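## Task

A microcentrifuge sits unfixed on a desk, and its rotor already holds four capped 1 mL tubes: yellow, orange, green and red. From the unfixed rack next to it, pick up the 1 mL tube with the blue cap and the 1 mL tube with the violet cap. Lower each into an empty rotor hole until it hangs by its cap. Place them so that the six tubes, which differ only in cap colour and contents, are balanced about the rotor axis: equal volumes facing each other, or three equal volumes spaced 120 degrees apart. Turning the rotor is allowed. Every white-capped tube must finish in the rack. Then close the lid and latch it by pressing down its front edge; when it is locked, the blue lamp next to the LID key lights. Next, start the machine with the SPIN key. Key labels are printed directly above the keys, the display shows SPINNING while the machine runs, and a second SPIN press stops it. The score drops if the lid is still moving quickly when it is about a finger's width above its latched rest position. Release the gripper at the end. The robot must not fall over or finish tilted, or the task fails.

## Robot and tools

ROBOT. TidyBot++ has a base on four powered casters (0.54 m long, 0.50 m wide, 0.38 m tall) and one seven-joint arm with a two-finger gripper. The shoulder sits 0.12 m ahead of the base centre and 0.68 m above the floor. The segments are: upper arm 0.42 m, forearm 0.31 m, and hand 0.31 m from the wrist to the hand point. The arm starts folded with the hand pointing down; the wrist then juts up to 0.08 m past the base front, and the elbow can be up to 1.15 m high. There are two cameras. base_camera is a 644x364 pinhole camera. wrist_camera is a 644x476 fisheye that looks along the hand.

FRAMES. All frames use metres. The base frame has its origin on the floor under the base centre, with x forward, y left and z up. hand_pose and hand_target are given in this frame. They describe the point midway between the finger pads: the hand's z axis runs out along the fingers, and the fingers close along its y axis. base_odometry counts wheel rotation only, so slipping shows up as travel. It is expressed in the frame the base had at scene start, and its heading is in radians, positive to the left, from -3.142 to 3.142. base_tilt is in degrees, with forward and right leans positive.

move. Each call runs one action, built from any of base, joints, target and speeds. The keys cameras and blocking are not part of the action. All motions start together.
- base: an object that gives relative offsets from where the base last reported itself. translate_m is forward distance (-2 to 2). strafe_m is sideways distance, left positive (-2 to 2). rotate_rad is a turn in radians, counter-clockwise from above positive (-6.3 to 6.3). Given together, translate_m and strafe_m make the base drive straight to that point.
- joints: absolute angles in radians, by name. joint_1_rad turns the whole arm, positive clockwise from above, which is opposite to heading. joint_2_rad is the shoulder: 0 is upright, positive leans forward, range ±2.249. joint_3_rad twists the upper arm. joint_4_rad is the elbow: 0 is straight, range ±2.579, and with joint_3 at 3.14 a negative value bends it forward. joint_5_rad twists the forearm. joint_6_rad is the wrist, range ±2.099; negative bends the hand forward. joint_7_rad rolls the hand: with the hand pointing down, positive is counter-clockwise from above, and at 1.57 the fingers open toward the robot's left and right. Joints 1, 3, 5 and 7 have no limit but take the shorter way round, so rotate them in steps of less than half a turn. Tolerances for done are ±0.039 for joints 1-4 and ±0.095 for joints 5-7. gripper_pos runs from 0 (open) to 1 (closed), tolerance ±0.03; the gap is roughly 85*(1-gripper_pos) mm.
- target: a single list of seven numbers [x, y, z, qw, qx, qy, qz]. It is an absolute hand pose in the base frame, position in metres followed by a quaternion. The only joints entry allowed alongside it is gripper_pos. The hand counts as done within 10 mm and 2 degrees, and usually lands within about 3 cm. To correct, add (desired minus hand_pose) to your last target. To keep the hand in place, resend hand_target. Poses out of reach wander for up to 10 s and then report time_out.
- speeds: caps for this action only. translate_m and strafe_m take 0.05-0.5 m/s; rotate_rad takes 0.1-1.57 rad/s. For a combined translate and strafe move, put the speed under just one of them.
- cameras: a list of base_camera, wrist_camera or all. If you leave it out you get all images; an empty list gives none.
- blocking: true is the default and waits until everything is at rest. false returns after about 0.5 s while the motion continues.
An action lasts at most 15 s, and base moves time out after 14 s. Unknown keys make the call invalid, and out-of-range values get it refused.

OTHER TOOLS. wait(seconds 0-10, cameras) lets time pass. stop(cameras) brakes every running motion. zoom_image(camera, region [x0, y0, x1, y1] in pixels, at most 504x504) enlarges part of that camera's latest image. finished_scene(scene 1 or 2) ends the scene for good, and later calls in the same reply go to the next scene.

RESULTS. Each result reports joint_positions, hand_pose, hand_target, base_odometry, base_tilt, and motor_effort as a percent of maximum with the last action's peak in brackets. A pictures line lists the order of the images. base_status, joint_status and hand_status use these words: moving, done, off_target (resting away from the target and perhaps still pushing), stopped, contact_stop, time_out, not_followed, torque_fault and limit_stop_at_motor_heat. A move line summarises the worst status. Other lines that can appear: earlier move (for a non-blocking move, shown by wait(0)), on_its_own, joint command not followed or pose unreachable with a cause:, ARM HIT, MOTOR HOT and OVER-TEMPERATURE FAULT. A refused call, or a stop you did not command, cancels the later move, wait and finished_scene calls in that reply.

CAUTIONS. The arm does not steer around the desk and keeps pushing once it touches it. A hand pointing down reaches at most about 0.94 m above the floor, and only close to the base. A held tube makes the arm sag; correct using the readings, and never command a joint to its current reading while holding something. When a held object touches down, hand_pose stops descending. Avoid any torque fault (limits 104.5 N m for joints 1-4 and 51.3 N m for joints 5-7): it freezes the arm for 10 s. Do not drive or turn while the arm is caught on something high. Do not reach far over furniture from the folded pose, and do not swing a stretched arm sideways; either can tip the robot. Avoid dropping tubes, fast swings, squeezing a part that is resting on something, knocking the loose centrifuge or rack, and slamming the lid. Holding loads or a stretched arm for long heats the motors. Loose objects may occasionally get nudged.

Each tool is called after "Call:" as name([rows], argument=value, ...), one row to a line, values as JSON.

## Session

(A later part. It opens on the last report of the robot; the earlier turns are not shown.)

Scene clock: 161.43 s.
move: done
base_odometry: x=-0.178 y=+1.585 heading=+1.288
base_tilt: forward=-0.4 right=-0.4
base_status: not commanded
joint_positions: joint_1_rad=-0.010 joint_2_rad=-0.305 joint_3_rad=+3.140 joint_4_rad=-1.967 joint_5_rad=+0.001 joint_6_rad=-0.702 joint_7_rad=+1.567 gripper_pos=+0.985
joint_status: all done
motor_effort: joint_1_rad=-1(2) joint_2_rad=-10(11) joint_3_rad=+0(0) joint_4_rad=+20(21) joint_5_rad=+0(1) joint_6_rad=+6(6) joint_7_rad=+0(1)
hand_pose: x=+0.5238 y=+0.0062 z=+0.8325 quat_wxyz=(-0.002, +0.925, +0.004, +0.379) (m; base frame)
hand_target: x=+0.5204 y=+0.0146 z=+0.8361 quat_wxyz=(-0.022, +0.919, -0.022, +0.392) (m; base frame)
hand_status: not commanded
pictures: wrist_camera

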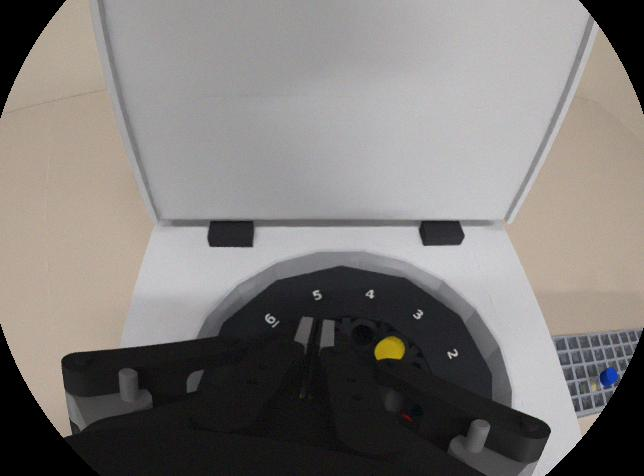

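Call:
move(joints={"joint_1_rad": -0.037, "joint_2_rad": -0.337, "joint_4_rad": -1.996}, cameras=["wrist_camera"])

Call:
zoom_image(camera="wrist_camera", region=[200, 220, 400, 380])

Scene clock: 162.33 s.
move: done
base_odometry: x=-0.178 y=+1.585 heading=+1.288
base_tilt: forward=-0.3 right=-0.4
base_status: not commanded
joint_positions: joint_1_rad=-0.014 joint_2_rad=-0.311 joint_3_rad=+3.140 joint_4_rad=-1.971 joint_5_rad=+0.001 joint_6_rad=-0.702 joint_7_rad=+1.567 gripper_pos=+0.985
joint_status: all done
motor_effort: joint_1_rad=-1(2) joint_2_rad=-9(10) joint_3_rad=+0(1) joint_4_rad=+21(21) joint_5_rad=+0(0) joint_6_rad=+6(7) joint_7_rad=-1(1)
hand_pose: x=+0.5221 y=+0.0078 z=+0.8331 quat_wxyz=(-0.003, +0.925, +0.006, +0.380) (m; base frame)
hand_target: x=+0.5183 y=+0.0161 z=+0.8367 quat_wxyz=(-0.023, +0.919, -0.020, +0.394) (m; base frame)
hand_status: not commanded
pictures: wrist_camera

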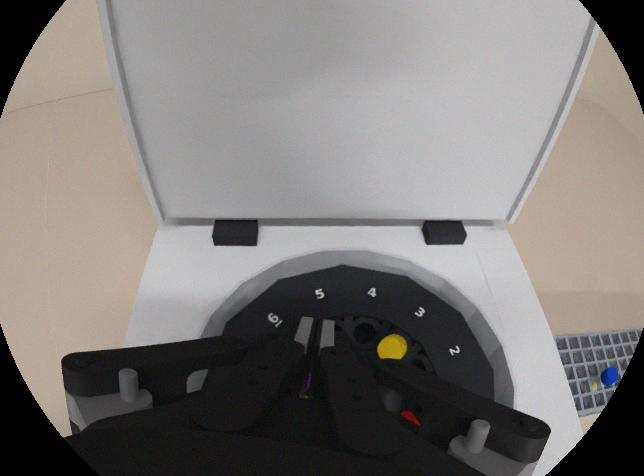

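Scaled by 2.520.

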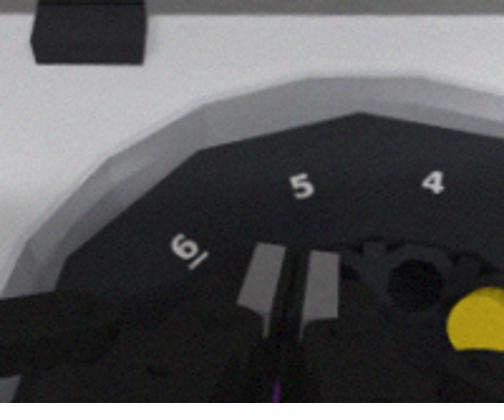

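Call:
move(joints={"joint_2_rad": -0.39}, cameras=[])

Call:
move(joints={"joint_2_rad": -0.41, "joint_4_rad": -1.805, "joint_6_rad": -0.915, "gripper_pos": 0.80}, cameras=["wrist_camera"])

Call:
zoom_image(camera="wrist_camera", region=[180, 250, 460, 470])

Scene clock: 164.17 s.
move: done
base_odometry: x=-0.178 y=+1.585 heading=+1.288
base_tilt: forward=-0.3 right=-0.4
base_status: not commanded
joint_positions: joint_1_rad=-0.014 joint_2_rad=-0.370 joint_3_rad=+3.140 joint_4_rad=-1.972 joint_5_rad=+0.001 joint_6_rad=-0.702 joint_7_rad=+1.567 gripper_pos=+0.985
joint_status: all done
motor_effort: joint_1_rad=-1(2) joint_2_rad=-8(11) joint_3_rad=+0(0) joint_4_rad=+21(21) joint_5_rad=+0(0) joint_6_rad=+6(7) joint_7_rad=+0(1)
hand_pose: x=+0.5121 y=+0.0077 z=+0.8558 quat_wxyz=(-0.003, +0.914, +0.006, +0.406) (m; base frame)
hand_target: x=+0.5095 y=+0.0158 z=+0.8577 quat_wxyz=(-0.025, +0.908, -0.020, +0.418) (m; base frame)
hand_status: not commanded
pictures: none
No camera images: "cameras" was empty.

Scene clock: 165.33 s.
move: done
base_odometry: x=-0.178 y=+1.585 heading=+1.288
base_tilt: forward=-0.4 right=-0.4
base_status: not commanded
joint_positions: joint_1_rad=-0.014 joint_2_rad=-0.387 joint_3_rad=+3.140 joint_4_rad=-1.809 joint_5_rad=+0.001 joint_6_rad=-0.866 joint_7_rad=+1.567 gripper_pos=+0.800
joint_status: all done
motor_effort: joint_1_rad=-1(2) joint_2_rad=-7(9) joint_3_rad=+0(0) joint_4_rad=+21(22) joint_5_rad=+0(0) joint_6_rad=+7(7) joint_7_rad=-1(1)
hand_pose: x=+0.5055 y=+0.0076 z=+0.9134 quat_wxyz=(-0.003, +0.910, +0.006, +0.414) (m; base frame)
hand_target: x=+0.4905 y=+0.0151 z=+0.9130 quat_wxyz=(-0.024, +0.915, -0.020, +0.403) (m; base frame)
hand_status: not commanded
pictures: wrist_camera

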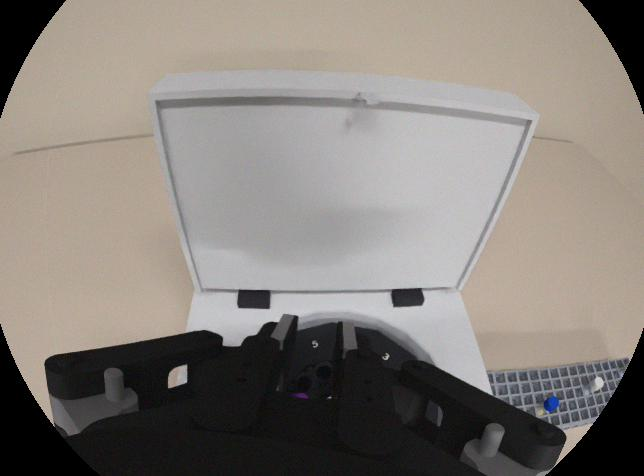

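Scaled by 1.800.

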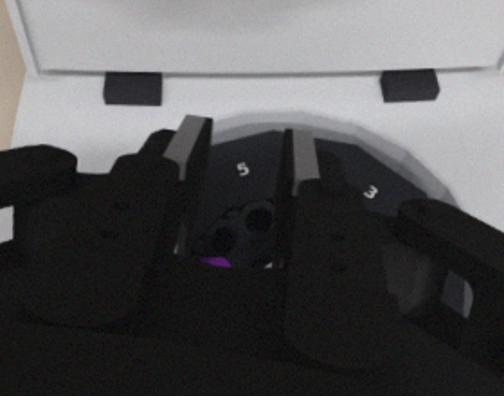

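Call:
move(joints={"joint_1_rad": 0.517, "joint_7_rad": 2.232}, cameras=[])

Call:
move(joints={"joint_2_rad": 0.425, "joint_4_rad": -0.867, "joint_6_rad": -1.905}, cameras=["wrist_camera"])

Call:
zoom_image(camera="wrist_camera", region=[200, 200, 480, 420])

Scene clock: 167.83 s.
move: done
base_odometry: x=-0.178 y=+1.585 heading=+1.288
base_tilt: forward=-0.4 right=-0.4
base_status: not commanded
joint_positions: joint_1_rad=+0.495 joint_2_rad=-0.387 joint_3_rad=+3.140 joint_4_rad=-1.809 joint_5_rad=+0.001 joint_6_rad=-0.869 joint_7_rad=+2.153 gripper_pos=+0.800
joint_status: all done
motor_effort: joint_1_rad=-1(3) joint_2_rad=-7(7) joint_3_rad=+0(1) joint_4_rad=+21(21) joint_5_rad=+0(1) joint_6_rad=+6(7) joint_7_rad=-1(2)
hand_pose: x=+0.4597 y=-0.1816 z=+0.9128 quat_wxyz=(+0.212, +0.910, +0.041, +0.354) (m; base frame)
hand_target: x=+0.4429 y=-0.1826 z=+0.9130 quat_wxyz=(+0.224, +0.912, +0.066, +0.336) (m; base frame)
hand_status: not commanded
pictures: none
No camera images: "cameras" was empty.

Scene clock: 170.43 s.
move: done
base_odometry: x=-0.178 y=+1.585 heading=+1.288
base_tilt: forward=-0.4 right=-0.3
base_status: not commanded
joint_positions: joint_1_rad=+0.495 joint_2_rad=+0.411 joint_3_rad=+3.140 joint_4_rad=-0.878 joint_5_rad=+0.001 joint_6_rad=-1.860 joint_7_rad=+2.155 gripper_pos=+0.800
joint_status: all done
motor_effort: joint_1_rad=-1(2) joint_2_rad=-31(32) joint_3_rad=+0(1) joint_4_rad=+16(22) joint_5_rad=+0(1) joint_6_rad=-1(7) joint_7_rad=+0(1)
hand_pose: x=+0.5315 y=-0.2206 z=+0.8439 quat_wxyz=(-0.002, +0.999, +0.045, -0.003) (m; base frame)
hand_target: x=+0.5182 y=-0.2254 z=+0.8408 quat_wxyz=(-0.015, +0.997, +0.072, -0.023) (m; base frame)
hand_status: not commanded
pictures: wrist_camera

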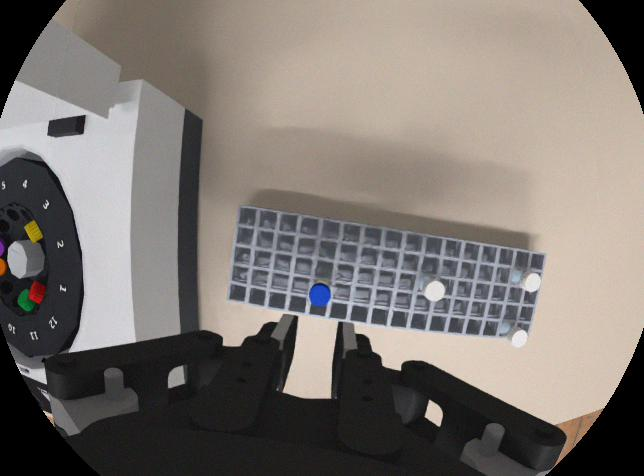

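Scaled by 1.800.

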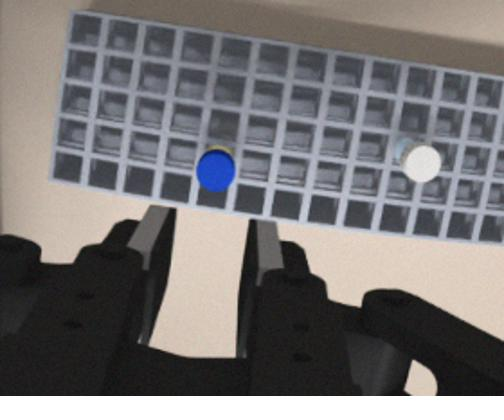

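Call:
move(joints={"joint_1_rad": 0.475, "joint_2_rad": 0.372, "joint_4_rad": -1.051, "joint_6_rad": -1.685}, cameras=["wrist_camera"])

Call:
zoom_image(camera="wrist_camera", region=[200, 220, 480, 420])

Scene clock: 173.87 s.
move: done
base_odometry: x=-0.178 y=+1.585 heading=+1.288
base_tilt: forward=-0.4 right=-0.4
base_status: not commanded
joint_positions: joint_1_rad=+0.494 joint_2_rad=+0.404 joint_3_rad=+3.140 joint_4_rad=-1.029 joint_5_rad=+0.001 joint_6_rad=-1.729 joint_7_rad=+2.155 gripper_pos=+0.800
joint_status: all done
motor_effort: joint_1_rad=-1(2) joint_2_rad=-31(33) joint_3_rad=-1(1) joint_4_rad=+16(18) joint_5_rad=+0(0) joint_6_rad=-1(1) joint_7_rad=-1(1)
hand_pose: x=+0.5339 y=-0.2216 z=+0.8007 quat_wxyz=(-0.005, +0.999, +0.046, -0.009) (m; base frame)
hand_target: x=+0.5414 y=-0.2157 z=+0.8090 quat_wxyz=(+0.009, +0.996, +0.093, +0.014) (m; base frame)
hand_status: not commanded
pictures: wrist_camera

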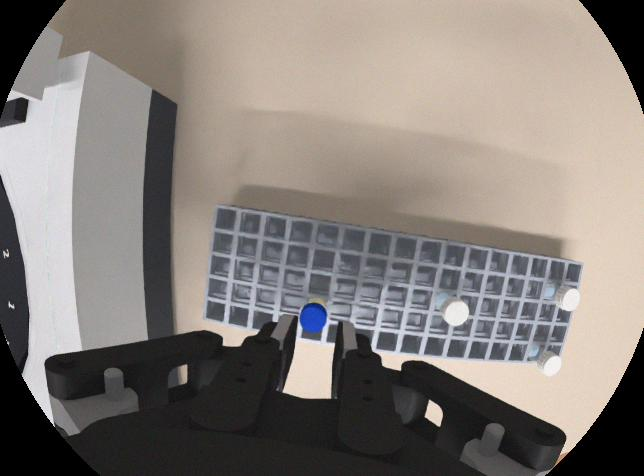

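Scaled by 1.800.

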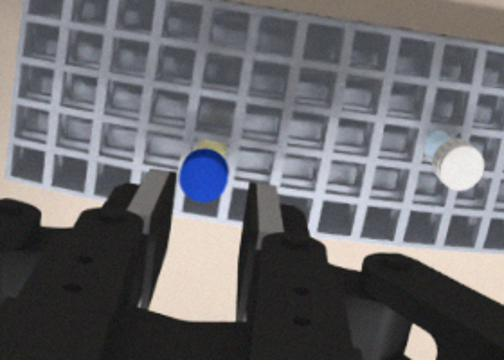

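Call:
move(joints={"joint_1_rad": 0.46}, cameras=["wrist_camera"])

Call:
zoom_image(camera="wrist_camera", region=[260, 260, 380, 380])

Scene clock: 175.90 s.
move: done
base_odometry: x=-0.178 y=+1.585 heading=+1.288
base_tilt: forward=-0.4 right=-0.3
base_status: not commanded
joint_positions: joint_1_rad=+0.480 joint_2_rad=+0.403 joint_3_rad=+3.140 joint_4_rad=-1.029 joint_5_rad=+0.001 joint_6_rad=-1.728 joint_7_rad=+2.155 gripper_pos=+0.800
joint_status: all done
motor_effort: joint_1_rad=-1(2) joint_2_rad=-31(31) joint_3_rad=-1(1) joint_4_rad=+17(17) joint_5_rad=+0(1) joint_6_rad=-1(1) joint_7_rad=+0(1)
hand_pose: x=+0.5373 y=-0.2154 z=+0.8009 quat_wxyz=(-0.005, +0.999, +0.053, -0.008) (m; base frame)
hand_target: x=+0.5446 y=-0.2094 z=+0.8090 quat_wxyz=(+0.009, +0.995, +0.100, +0.014) (m; base frame)
hand_status: not commanded
pictures: wrist_camera

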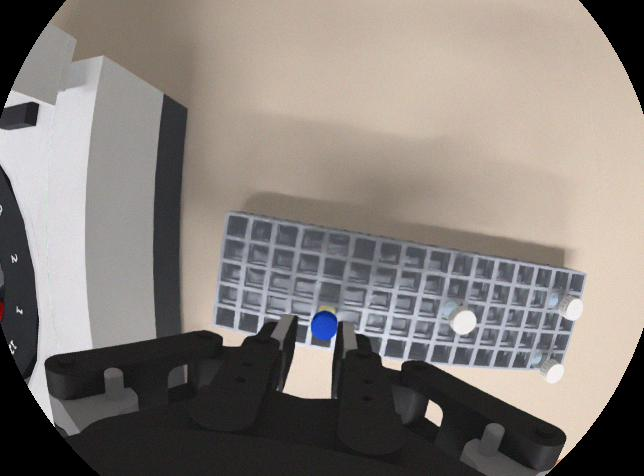

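Scaled by 4.200.

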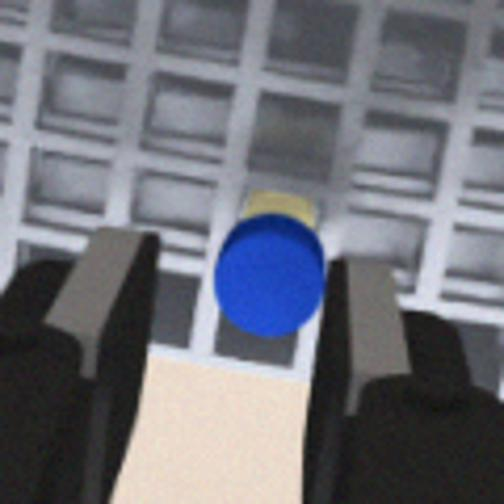

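Call:
move(joints={"joint_1_rad": 0.5}, cameras=["wrist_camera"])

Call:
zoom_image(camera="wrist_camera", region=[260, 260, 380, 380])

Scene clock: 176.87 s.
move: done
base_odometry: x=-0.178 y=+1.585 heading=+1.288
base_tilt: forward=-0.4 right=-0.4
base_status: not commanded
joint_positions: joint_1_rad=+0.491 joint_2_rad=+0.403 joint_3_rad=+3.140 joint_4_rad=-1.029 joint_5_rad=+0.001 joint_6_rad=-1.728 joint_7_rad=+2.155 gripper_pos=+0.800
joint_status: all done
motor_effort: joint_1_rad=-1(2) joint_2_rad=-31(31) joint_3_rad=+0(1) joint_4_rad=+16(17) joint_5_rad=+0(0) joint_6_rad=+0(1) joint_7_rad=+0(1)
hand_pose: x=+0.5349 y=-0.2202 z=+0.8009 quat_wxyz=(-0.005, +0.999, +0.047, -0.008) (m; base frame)
hand_target: x=+0.5359 y=-0.2262 z=+0.8090 quat_wxyz=(+0.009, +0.997, +0.080, +0.014) (m; base frame)
hand_status: not commanded
pictures: wrist_camera

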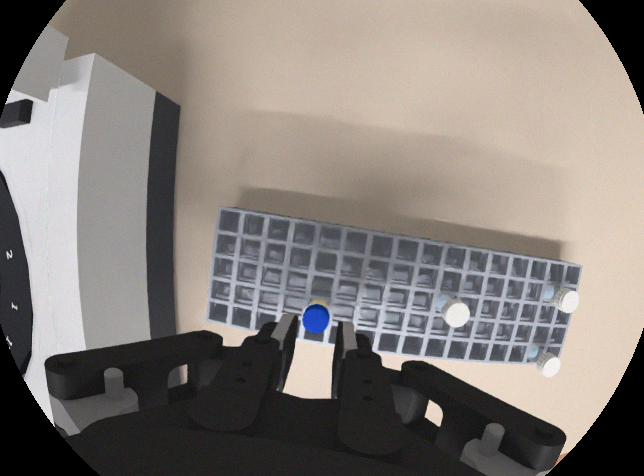

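Scaled by 4.200.

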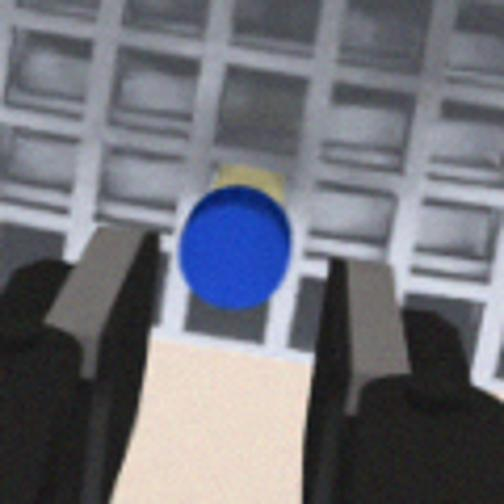

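Call:
move(joints={"joint_1_rad": 0.464, "joint_2_rad": 0.364, "joint_4_rad": -1.105, "joint_6_rad": -1.63, "gripper_pos": 0.79}, cameras=["wrist_camera"])

Call:
zoom_image(camera="wrist_camera", region=[260, 260, 380, 380])

Scene clock: 178.73 s.
move: done
base_odometry: x=-0.178 y=+1.585 heading=+1.288
base_tilt: forward=-0.3 right=-0.4
base_status: not commanded
joint_positions: joint_1_rad=+0.479 joint_2_rad=+0.393 joint_3_rad=+3.140 joint_4_rad=-1.085 joint_5_rad=+0.001 joint_6_rad=-1.672 joint_7_rad=+2.155 gripper_pos=+0.790
joint_status: all done
motor_effort: joint_1_rad=-1(2) joint_2_rad=-30(32) joint_3_rad=-1(1) joint_4_rad=+16(17) joint_5_rad=+0(0) joint_6_rad=+0(1) joint_7_rad=-1(1)
hand_pose: x=+0.5384 y=-0.2155 z=+0.7883 quat_wxyz=(-0.002, +0.999, +0.054, -0.004) (m; base frame)
hand_target: x=+0.5451 y=-0.2117 z=+0.7959 quat_wxyz=(+0.011, +0.995, +0.098, +0.018) (m; base frame)
hand_status: not commanded
pictures: wrist_camera

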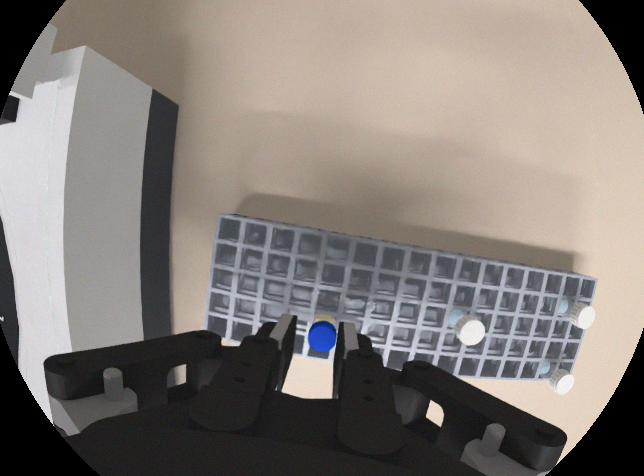

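Scaled by 4.200.

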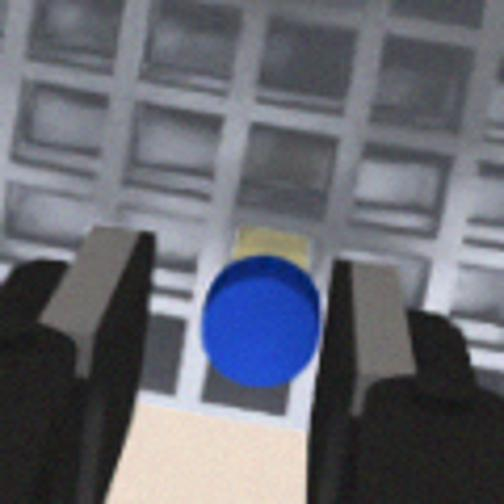

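Call:
move(joints={"joint_1_rad": 0.495}, cameras=["wrist_camera"])

Call:
zoom_image(camera="wrist_camera", region=[260, 260, 380, 380])

Scene clock: 179.60 s.
move: done
base_odometry: x=-0.178 y=+1.585 heading=+1.288
base_tilt: forward=-0.4 right=-0.3
base_status: not commanded
joint_positions: joint_1_rad=+0.486 joint_2_rad=+0.393 joint_3_rad=+3.140 joint_4_rad=-1.085 joint_5_rad=+0.001 joint_6_rad=-1.672 joint_7_rad=+2.155 gripper_pos=+0.790
joint_status: all done
motor_effort: joint_1_rad=-1(2) joint_2_rad=-31(31) joint_3_rad=+0(1) joint_4_rad=+16(17) joint_5_rad=+0(0) joint_6_rad=+0(1) joint_7_rad=-1(1)
hand_pose: x=+0.5369 y=-0.2187 z=+0.7884 quat_wxyz=(-0.002, +0.999, +0.050, -0.004) (m; base frame)
hand_target: x=+0.5383 y=-0.2248 z=+0.7959 quat_wxyz=(+0.012, +0.996, +0.083, +0.018) (m; base frame)
hand_status: not commanded
pictures: wrist_camera

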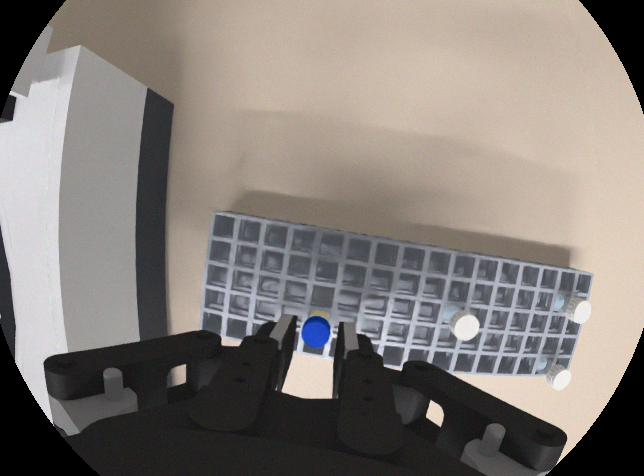

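Scaled by 4.200.

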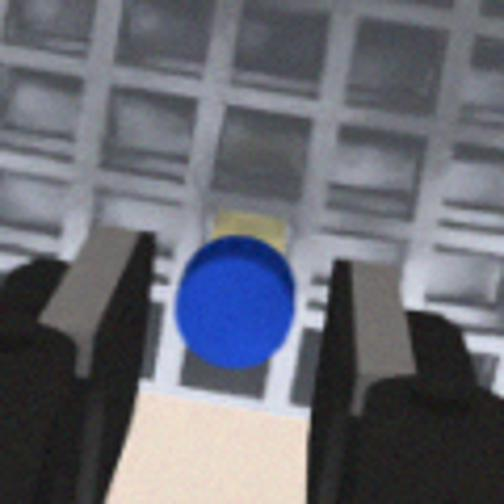

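Call:
move(joints={"joint_4_rad": -1.121, "joint_6_rad": -1.61}, cameras=["wrist_camera"])

Call:
zoom_image(camera="wrist_camera", region=[260, 260, 380, 380])

Scene clock: 180.37 s.
move: done
base_odometry: x=-0.178 y=+1.585 heading=+1.288
base_tilt: forward=-0.3 right=-0.4
base_status: not commanded
joint_positions: joint_1_rad=+0.486 joint_2_rad=+0.392 joint_3_rad=+3.140 joint_4_rad=-1.100 joint_5_rad=+0.001 joint_6_rad=-1.650 joint_7_rad=+2.155 gripper_pos=+0.790
joint_status: all done
motor_effort: joint_1_rad=-1(2) joint_2_rad=-31(32) joint_3_rad=+0(1) joint_4_rad=+17(18) joint_5_rad=+0(0) joint_6_rad=+0(1) joint_7_rad=+0(1)
hand_pose: x=+0.5389 y=-0.2197 z=+0.7839 quat_wxyz=(+0.000, +0.999, +0.050, +0.000) (m; base frame)
hand_target: x=+0.5398 y=-0.2256 z=+0.7910 quat_wxyz=(+0.013, +0.996, +0.083, +0.020) (m; base frame)
hand_status: not commanded
pictures: wrist_camera

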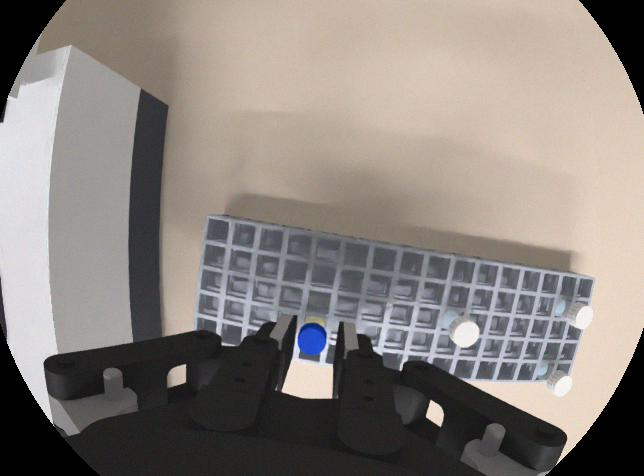

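Scaled by 4.200.

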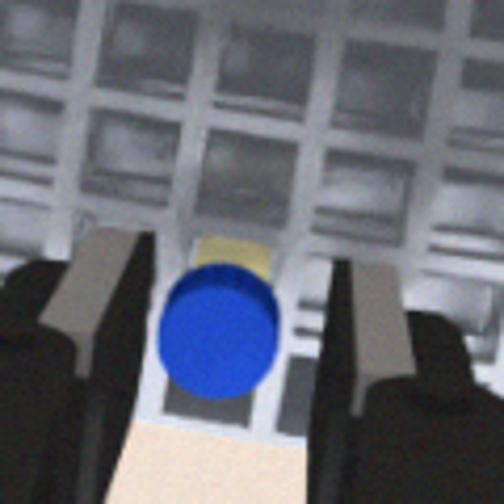

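Call:
move(joints={"joint_1_rad": 0.464}, cameras=["wrist_camera"])

Call:
zoom_image(camera="wrist_camera", region=[260, 260, 380, 380])

Scene clock: 181.77 s.
move: done
base_odometry: x=-0.178 y=+1.585 heading=+1.288
base_tilt: forward=-0.4 right=-0.4
base_status: not commanded
joint_positions: joint_1_rad=+0.475 joint_2_rad=+0.392 joint_3_rad=+3.140 joint_4_rad=-1.100 joint_5_rad=+0.001 joint_6_rad=-1.650 joint_7_rad=+2.155 gripper_pos=+0.790
joint_status: all done
motor_effort: joint_1_rad=-1(3) joint_2_rad=-31(31) joint_3_rad=-1(1) joint_4_rad=+17(17) joint_5_rad=+0(1) joint_6_rad=+0(1) joint_7_rad=+0(1)
hand_pose: x=+0.5412 y=-0.2152 z=+0.7839 quat_wxyz=(+0.000, +0.998, +0.055, +0.000) (m; base frame)
hand_target: x=+0.5466 y=-0.2125 z=+0.7910 quat_wxyz=(+0.012, +0.995, +0.098, +0.020) (m; base frame)
hand_status: not commanded
pictures: wrist_camera

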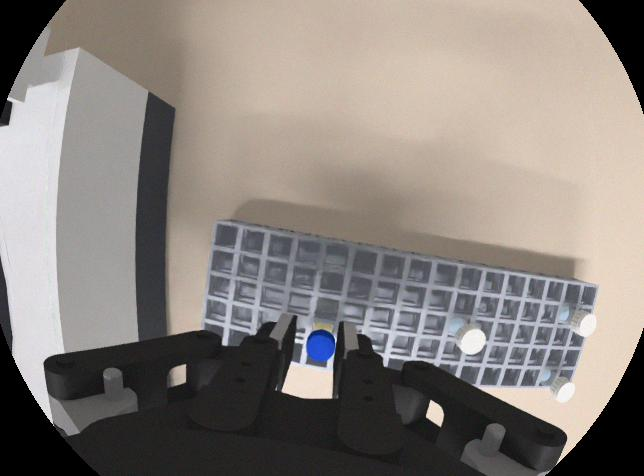

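Scaled by 4.200.

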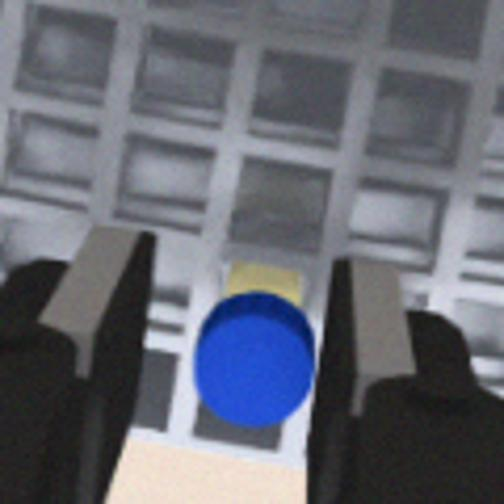

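Call:
move(joints={"joint_1_rad": 0.49}, cameras=["wrist_camera"])

Call:
zoom_image(camera="wrist_camera", region=[260, 260, 380, 380])

Scene clock: 182.67 s.
move: done
base_odometry: x=-0.178 y=+1.585 heading=+1.288
base_tilt: forward=-0.3 right=-0.4
base_status: not commanded
joint_positions: joint_1_rad=+0.481 joint_2_rad=+0.392 joint_3_rad=+3.140 joint_4_rad=-1.100 joint_5_rad=+0.001 joint_6_rad=-1.650 joint_7_rad=+2.155 gripper_pos=+0.790
joint_status: all done
motor_effort: joint_1_rad=-1(3) joint_2_rad=-31(31) joint_3_rad=+0(1) joint_4_rad=+17(17) joint_5_rad=+0(0) joint_6_rad=+0(1) joint_7_rad=-1(1)
hand_pose: x=+0.5400 y=-0.2177 z=+0.7839 quat_wxyz=(+0.000, +0.999, +0.052, +0.000) (m; base frame)
hand_target: x=+0.5409 y=-0.2235 z=+0.7910 quat_wxyz=(+0.013, +0.996, +0.085, +0.020) (m; base frame)
hand_status: not commanded
pictures: wrist_camera

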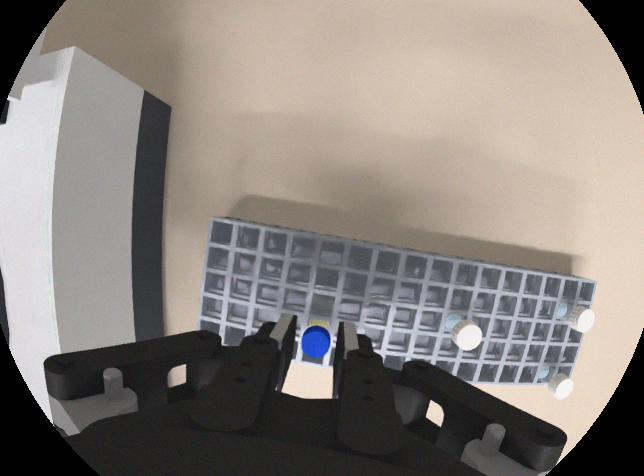

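Scaled by 4.200.

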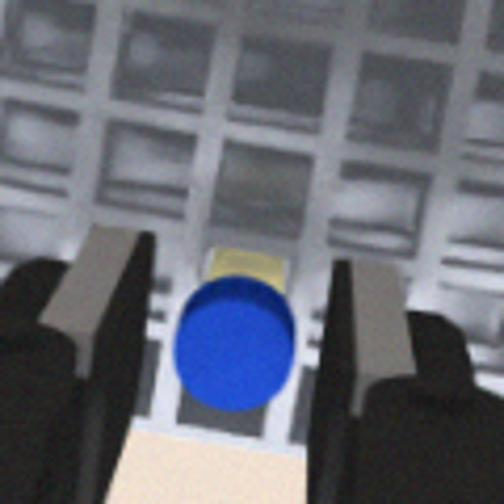

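Call:
move(joints={"gripper_pos": 0.93}, cameras=["wrist_camera"])

Call:
zoom_image(camera="wrist_camera", region=[260, 260, 380, 380])

Scene clock: 183.47 s.
move: done
base_odometry: x=-0.178 y=+1.585 heading=+1.288
base_tilt: forward=-0.3 right=-0.4
base_status: not commanded
joint_positions: joint_1_rad=+0.481 joint_2_rad=+0.391 joint_3_rad=+3.140 joint_4_rad=-1.100 joint_5_rad=+0.001 joint_6_rad=-1.650 joint_7_rad=+2.155 gripper_pos=+0.913
joint_status: all done
motor_effort: joint_1_rad=-1(2) joint_2_rad=-31(31) joint_3_rad=+0(1) joint_4_rad=+17(17) joint_5_rad=+0(0) joint_6_rad=+0(1) joint_7_rad=-1(1)
hand_pose: x=+0.5399 y=-0.2177 z=+0.7843 quat_wxyz=(+0.000, +0.999, +0.052, +0.000) (m; base frame)
hand_target: x=+0.5409 y=-0.2235 z=+0.7910 quat_wxyz=(+0.013, +0.996, +0.085, +0.020) (m; base frame)
hand_status: not commanded
pictures: wrist_camera

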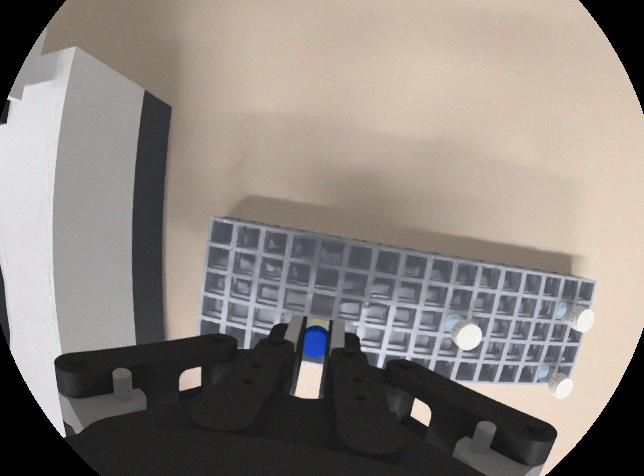

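Scaled by 4.200.

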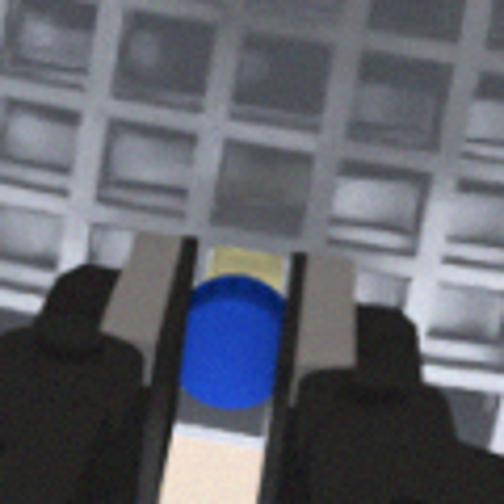

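Call:
move(joints={"gripper_pos": 0.945}, cameras=[])

Call:
move(joints={"joint_2_rad": 0.412, "joint_4_rad": -1.019, "joint_6_rad": -1.757}, cameras=["wrist_camera"])

Scene clock: 184.23 s.
move: done
base_odometry: x=-0.178 y=+1.585 heading=+1.288
base_tilt: forward=-0.4 right=-0.3
base_status: not commanded
joint_positions: joint_1_rad=+0.481 joint_2_rad=+0.391 joint_3_rad=+3.140 joint_4_rad=-1.100 joint_5_rad=+0.001 joint_6_rad=-1.650 joint_7_rad=+2.155 gripper_pos=+0.924
joint_status: all done
motor_effort: joint_1_rad=-1(1) joint_2_rad=-30(31) joint_3_rad=-1(1) joint_4_rad=+17(17) joint_5_rad=+0(0) joint_6_rad=+0(1) joint_7_rad=+0(1)
hand_pose: x=+0.5399 y=-0.2177 z=+0.7843 quat_wxyz=(+0.000, +0.999, +0.052, +0.000) (m; base frame)
hand_target: x=+0.5409 y=-0.2235 z=+0.7910 quat_wxyz=(+0.013, +0.996, +0.085, +0.020) (m; base frame)
hand_status: not commanded
pictures: none
No camera images: "cameras" was empty.

Scene clock: 185.17 s.
move: done
base_odometry: x=-0.178 y=+1.585 heading=+1.288
base_tilt: forward=-0.4 right=-0.3
base_status: not commanded
joint_positions: joint_1_rad=+0.481 joint_2_rad=+0.398 joint_3_rad=+3.140 joint_4_rad=-1.024 joint_5_rad=+0.001 joint_6_rad=-1.721 joint_7_rad=+2.155 gripper_pos=+0.924
joint_status: all done
motor_effort: joint_1_rad=-1(2) joint_2_rad=-31(32) joint_3_rad=+0(1) joint_4_rad=+17(18) joint_5_rad=+0(0) joint_6_rad=+0(1) joint_7_rad=-1(1)
hand_pose: x=+0.5395 y=-0.2175 z=+0.8051 quat_wxyz=(+0.000, +0.999, +0.052, +0.000) (m; base frame)
hand_target: x=+0.5302 y=-0.2178 z=+0.8002 quat_wxyz=(-0.013, +0.996, +0.085, -0.019) (m; base frame)
hand_status: not commanded
pictures: wrist_camera

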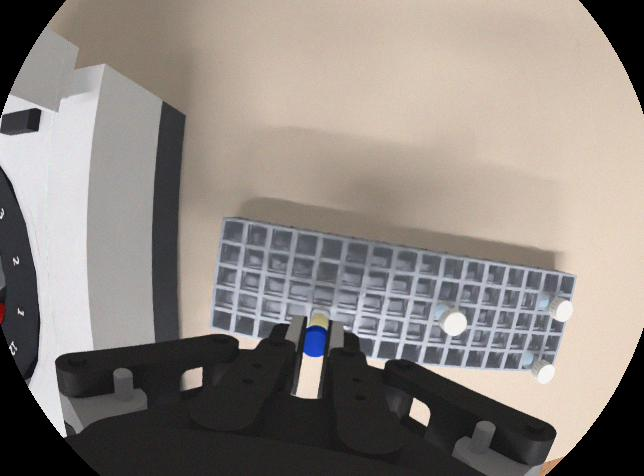

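Call:
move(joints={"joint_2_rad": 0.424, "joint_4_rad": -0.932, "joint_6_rad": -1.831}, cameras=[])

Call:
move(joints={"joint_2_rad": 0.442, "joint_4_rad": -0.829, "joint_6_rad": -1.917}, cameras=["wrist_camera"])

Call:
zoom_image(camera="wrist_camera", region=[260, 260, 380, 380])

Scene clock: 186.27 s.
move: done
base_odometry: x=-0.178 y=+1.585 heading=+1.288
base_tilt: forward=-0.4 right=-0.4
base_status: not commanded
joint_positions: joint_1_rad=+0.481 joint_2_rad=+0.406 joint_3_rad=+3.140 joint_4_rad=-0.939 joint_5_rad=+0.001 joint_6_rad=-1.787 joint_7_rad=+2.155 gripper_pos=+0.924
joint_status: all done
motor_effort: joint_1_rad=-1(2) joint_2_rad=-31(32) joint_3_rad=+0(1) joint_4_rad=+17(18) joint_5_rad=+0(1) joint_6_rad=-1(1) joint_7_rad=+0(1)
hand_pose: x=+0.5415 y=-0.2186 z=+0.8274 quat_wxyz=(+0.003, +0.999, +0.052, +0.004) (m; base frame)
hand_target: x=+0.5309 y=-0.2182 z=+0.8213 quat_wxyz=(-0.012, +0.996, +0.085, -0.019) (m; base frame)
hand_status: not commanded
pictures: none
No camera images: "cameras" was empty.

Scene clock: 187.20 s.
move: done
base_odometry: x=-0.178 y=+1.585 heading=+1.288
base_tilt: forward=-0.4 right=-0.4
base_status: not commanded
joint_positions: joint_1_rad=+0.481 joint_2_rad=+0.422 joint_3_rad=+3.140 joint_4_rad=-0.837 joint_5_rad=+0.001 joint_6_rad=-1.872 joint_7_rad=+2.155 gripper_pos=+0.924
joint_status: all done
motor_effort: joint_1_rad=-1(2) joint_2_rad=-31(32) joint_3_rad=+0(1) joint_4_rad=+16(17) joint_5_rad=+0(1) joint_6_rad=+0(2) joint_7_rad=+0(1)
hand_pose: x=+0.5408 y=-0.2182 z=+0.8506 quat_wxyz=(+0.003, +0.999, +0.052, +0.004) (m; base frame)
hand_target: x=+0.5307 y=-0.2181 z=+0.8440 quat_wxyz=(-0.013, +0.996, +0.085, -0.019) (m; base frame)
hand_status: not commanded
pictures: wrist_camera

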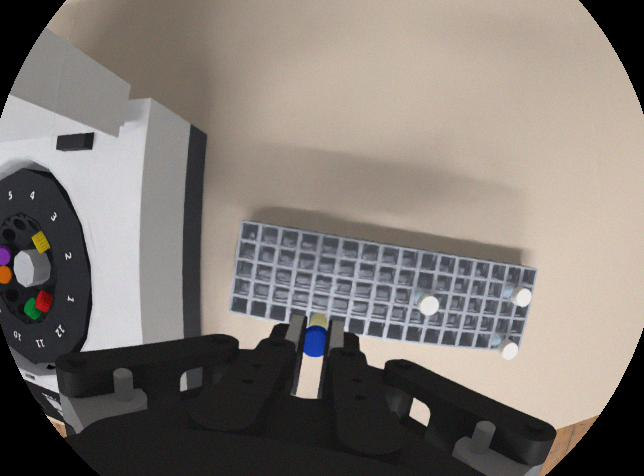

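Scaled by 4.200.

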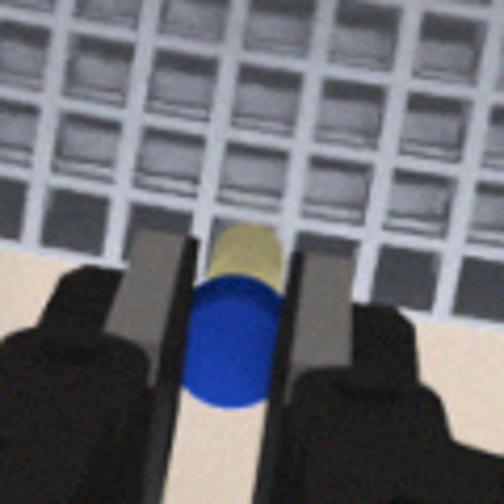

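Call:
move(joints={"joint_2_rad": -0.41, "joint_4_rad": -1.805, "joint_6_rad": -0.915}, cameras=["wrist_camera"])

Scene clock: 191.20 s.
move: done
base_odometry: x=-0.178 y=+1.585 heading=+1.288
base_tilt: forward=-0.3 right=-0.4
base_status: not commanded
joint_positions: joint_1_rad=+0.481 joint_2_rad=-0.387 joint_3_rad=+3.140 joint_4_rad=-1.780 joint_5_rad=+0.001 joint_6_rad=-0.957 joint_7_rad=+2.155 gripper_pos=+0.924
joint_status: all done
motor_effort: joint_1_rad=-2(2) joint_2_rad=-7(33) joint_3_rad=+0(1) joint_4_rad=+21(21) joint_5_rad=+0(1) joint_6_rad=+6(7) joint_7_rad=-1(1)
hand_pose: x=+0.4497 y=-0.1705 z=+0.9082 quat_wxyz=(+0.196, +0.921, +0.049, +0.332) (m; base frame)
hand_target: x=+0.4477 y=-0.1738 z=+0.9130 quat_wxyz=(+0.220, +0.911, +0.078, +0.339) (m; base frame)
hand_status: not commanded
pictures: wrist_camera

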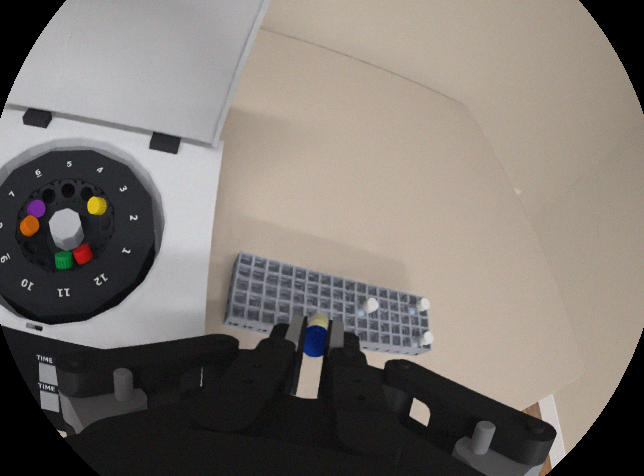

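Call:
move(joints={"joint_1_rad": 0.025, "joint_7_rad": 1.49}, cameras=["wrist_camera"])

Call:
zoom_image(camera="wrist_camera", region=[250, 250, 390, 390])

Scene clock: 193.60 s.
move: done
base_odometry: x=-0.178 y=+1.585 heading=+1.288
base_tilt: forward=-0.4 right=-0.4
base_status: not commanded
joint_positions: joint_1_rad=+0.047 joint_2_rad=-0.387 joint_3_rad=+3.140 joint_4_rad=-1.780 joint_5_rad=+0.001 joint_6_rad=-0.955 joint_7_rad=+1.569 gripper_pos=+0.924
joint_status: all done
motor_effort: joint_1_rad=-1(2) joint_2_rad=-7(7) joint_3_rad=+0(1) joint_4_rad=+20(21) joint_5_rad=+0(1) joint_6_rad=+6(7) joint_7_rad=-1(2)
hand_pose: x=+0.4913 y=-0.0155 z=+0.9088 quat_wxyz=(+0.009, +0.922, -0.021, +0.386) (m; base frame)
hand_target: x=+0.4908 y=-0.0080 z=+0.9130 quat_wxyz=(-0.011, +0.914, -0.048, +0.404) (m; base frame)
hand_status: not commanded
pictures: wrist_camera

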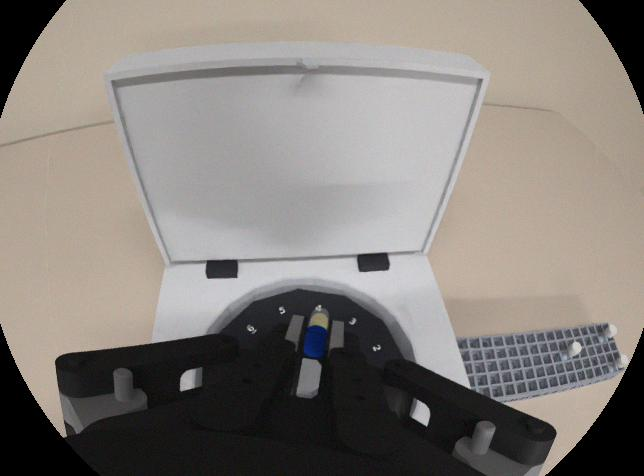

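Scaled by 3.600.

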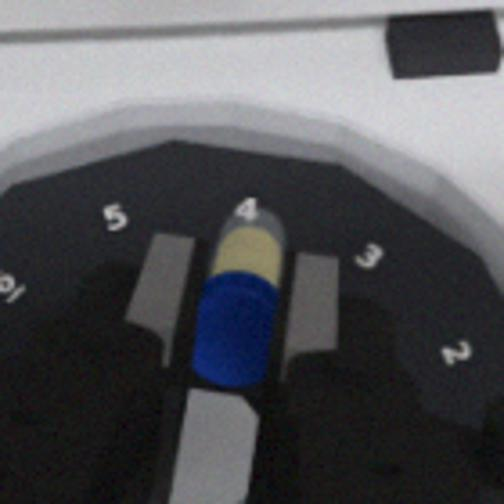

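Call:
move(joints={"joint_2_rad": -0.368, "joint_4_rad": -1.950, "joint_6_rad": -0.768}, cameras=["wrist_camera"])

Call:
zoom_image(camera="wrist_camera", region=[280, 270, 370, 345])

Scene clock: 196.50 s.
move: done
base_odometry: x=-0.178 y=+1.585 heading=+1.288
base_tilt: forward=-0.4 right=-0.4
base_status: not commanded
joint_positions: joint_1_rad=+0.047 joint_2_rad=-0.383 joint_3_rad=+3.140 joint_4_rad=-1.929 joint_5_rad=+0.001 joint_6_rad=-0.810 joint_7_rad=+1.567 gripper_pos=+0.924
joint_status: all done
motor_effort: joint_1_rad=-1(2) joint_2_rad=-7(8) joint_3_rad=+0(1) joint_4_rad=+20(22) joint_5_rad=+0(0) joint_6_rad=+6(7) joint_7_rad=-1(1)
hand_pose: x=+0.4959 y=-0.0157 z=+0.8601 quat_wxyz=(+0.009, +0.923, -0.022, +0.383) (m; base frame)
hand_target: x=+0.5034 y=-0.0083 z=+0.8521 quat_wxyz=(-0.011, +0.921, -0.049, +0.385) (m; base frame)
hand_status: not commanded
pictures: wrist_camera

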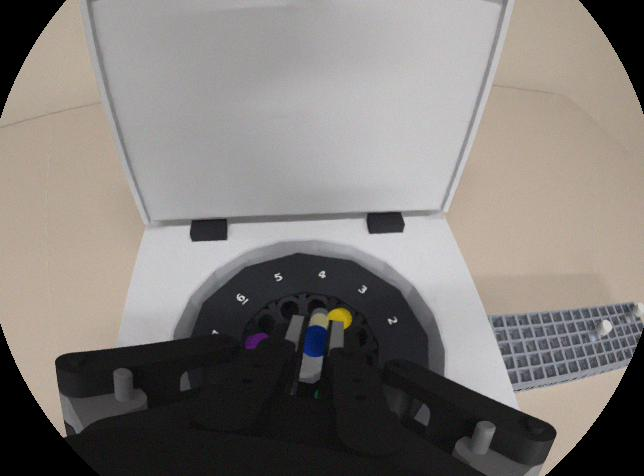

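Scaled by 5.600.

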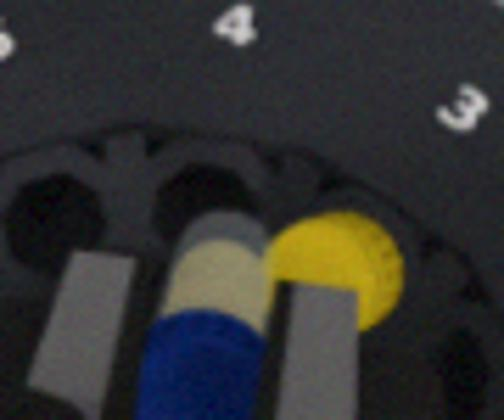

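Call:
move(joints={"joint_1_rad": 0.018}, cameras=["wrist_camera"])

Call:
zoom_image(camera="wrist_camera", region=[280, 270, 370, 345])

Scene clock: 197.70 s.
move: done
base_odometry: x=-0.178 y=+1.585 heading=+1.288
base_tilt: forward=-0.3 right=-0.3
base_status: not commanded
joint_positions: joint_1_rad=+0.039 joint_2_rad=-0.383 joint_3_rad=+3.140 joint_4_rad=-1.929 joint_5_rad=+0.001 joint_6_rad=-0.808 joint_7_rad=+1.567 gripper_pos=+0.924
joint_status: all done
motor_effort: joint_1_rad=-1(2) joint_2_rad=-7(7) joint_3_rad=+0(1) joint_4_rad=+20(21) joint_5_rad=+0(0) joint_6_rad=+6(6) joint_7_rad=+0(1)
hand_pose: x=+0.4963 y=-0.0128 z=+0.8604 quat_wxyz=(+0.007, +0.923, -0.019, +0.384) (m; base frame)
hand_target: x=+0.5034 y=-0.0056 z=+0.8521 quat_wxyz=(-0.012, +0.922, -0.046, +0.385) (m; base frame)
hand_status: not commanded
pictures: wrist_camera

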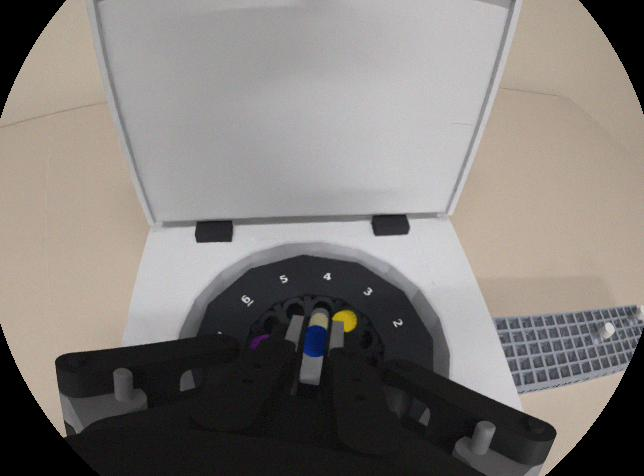

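Scaled by 5.600.

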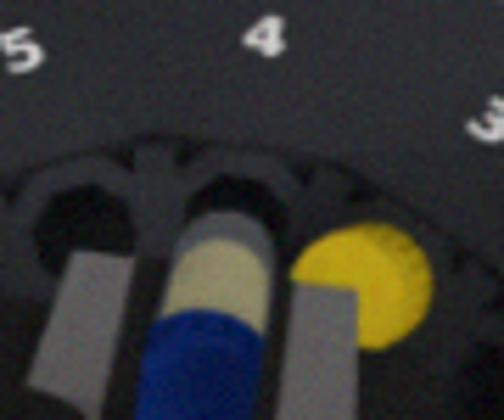

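Call:
move(joints={"joint_2_rad": -0.335, "joint_6_rad": -0.751}, cameras=["wrist_camera"])

Call:
zoom_image(camera="wrist_camera", region=[280, 270, 370, 345])

Scene clock: 199.80 s.
move: done
base_odometry: x=-0.178 y=+1.585 heading=+1.288
base_tilt: forward=-0.4 right=-0.4
base_status: not commanded
joint_positions: joint_1_rad=+0.039 joint_2_rad=-0.354 joint_3_rad=+3.140 joint_4_rad=-1.929 joint_5_rad=+0.001 joint_6_rad=-0.790 joint_7_rad=+1.567 gripper_pos=+0.924
joint_status: all done
motor_effort: joint_1_rad=-1(2) joint_2_rad=-8(9) joint_3_rad=+0(0) joint_4_rad=+21(21) joint_5_rad=+0(1) joint_6_rad=+6(7) joint_7_rad=+0(1)
hand_pose: x=+0.5055 y=-0.0132 z=+0.8534 quat_wxyz=(+0.007, +0.925, -0.019, +0.379) (m; base frame)
hand_target: x=+0.5126 y=-0.0057 z=+0.8430 quat_wxyz=(-0.012, +0.925, -0.046, +0.378) (m; base frame)
hand_status: not commanded
pictures: wrist_camera

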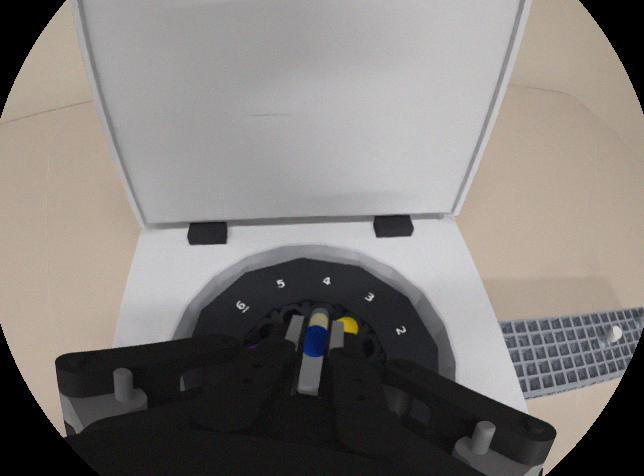

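Scaled by 5.600.

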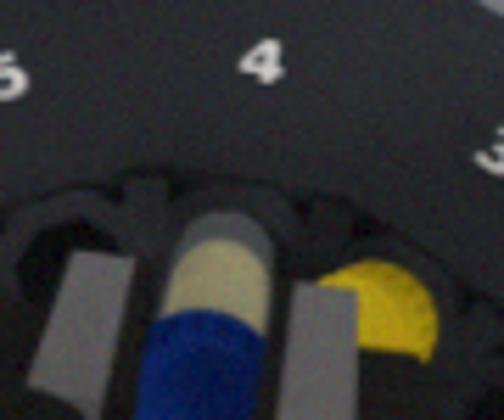

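Call:
zoom_image(camera="wrist_camera", region=[300, 290, 350, 330])

Scaled by 10.080.

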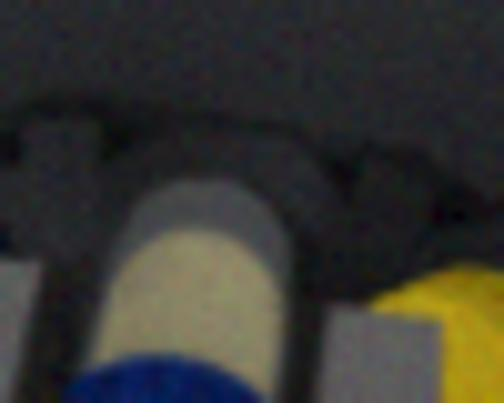

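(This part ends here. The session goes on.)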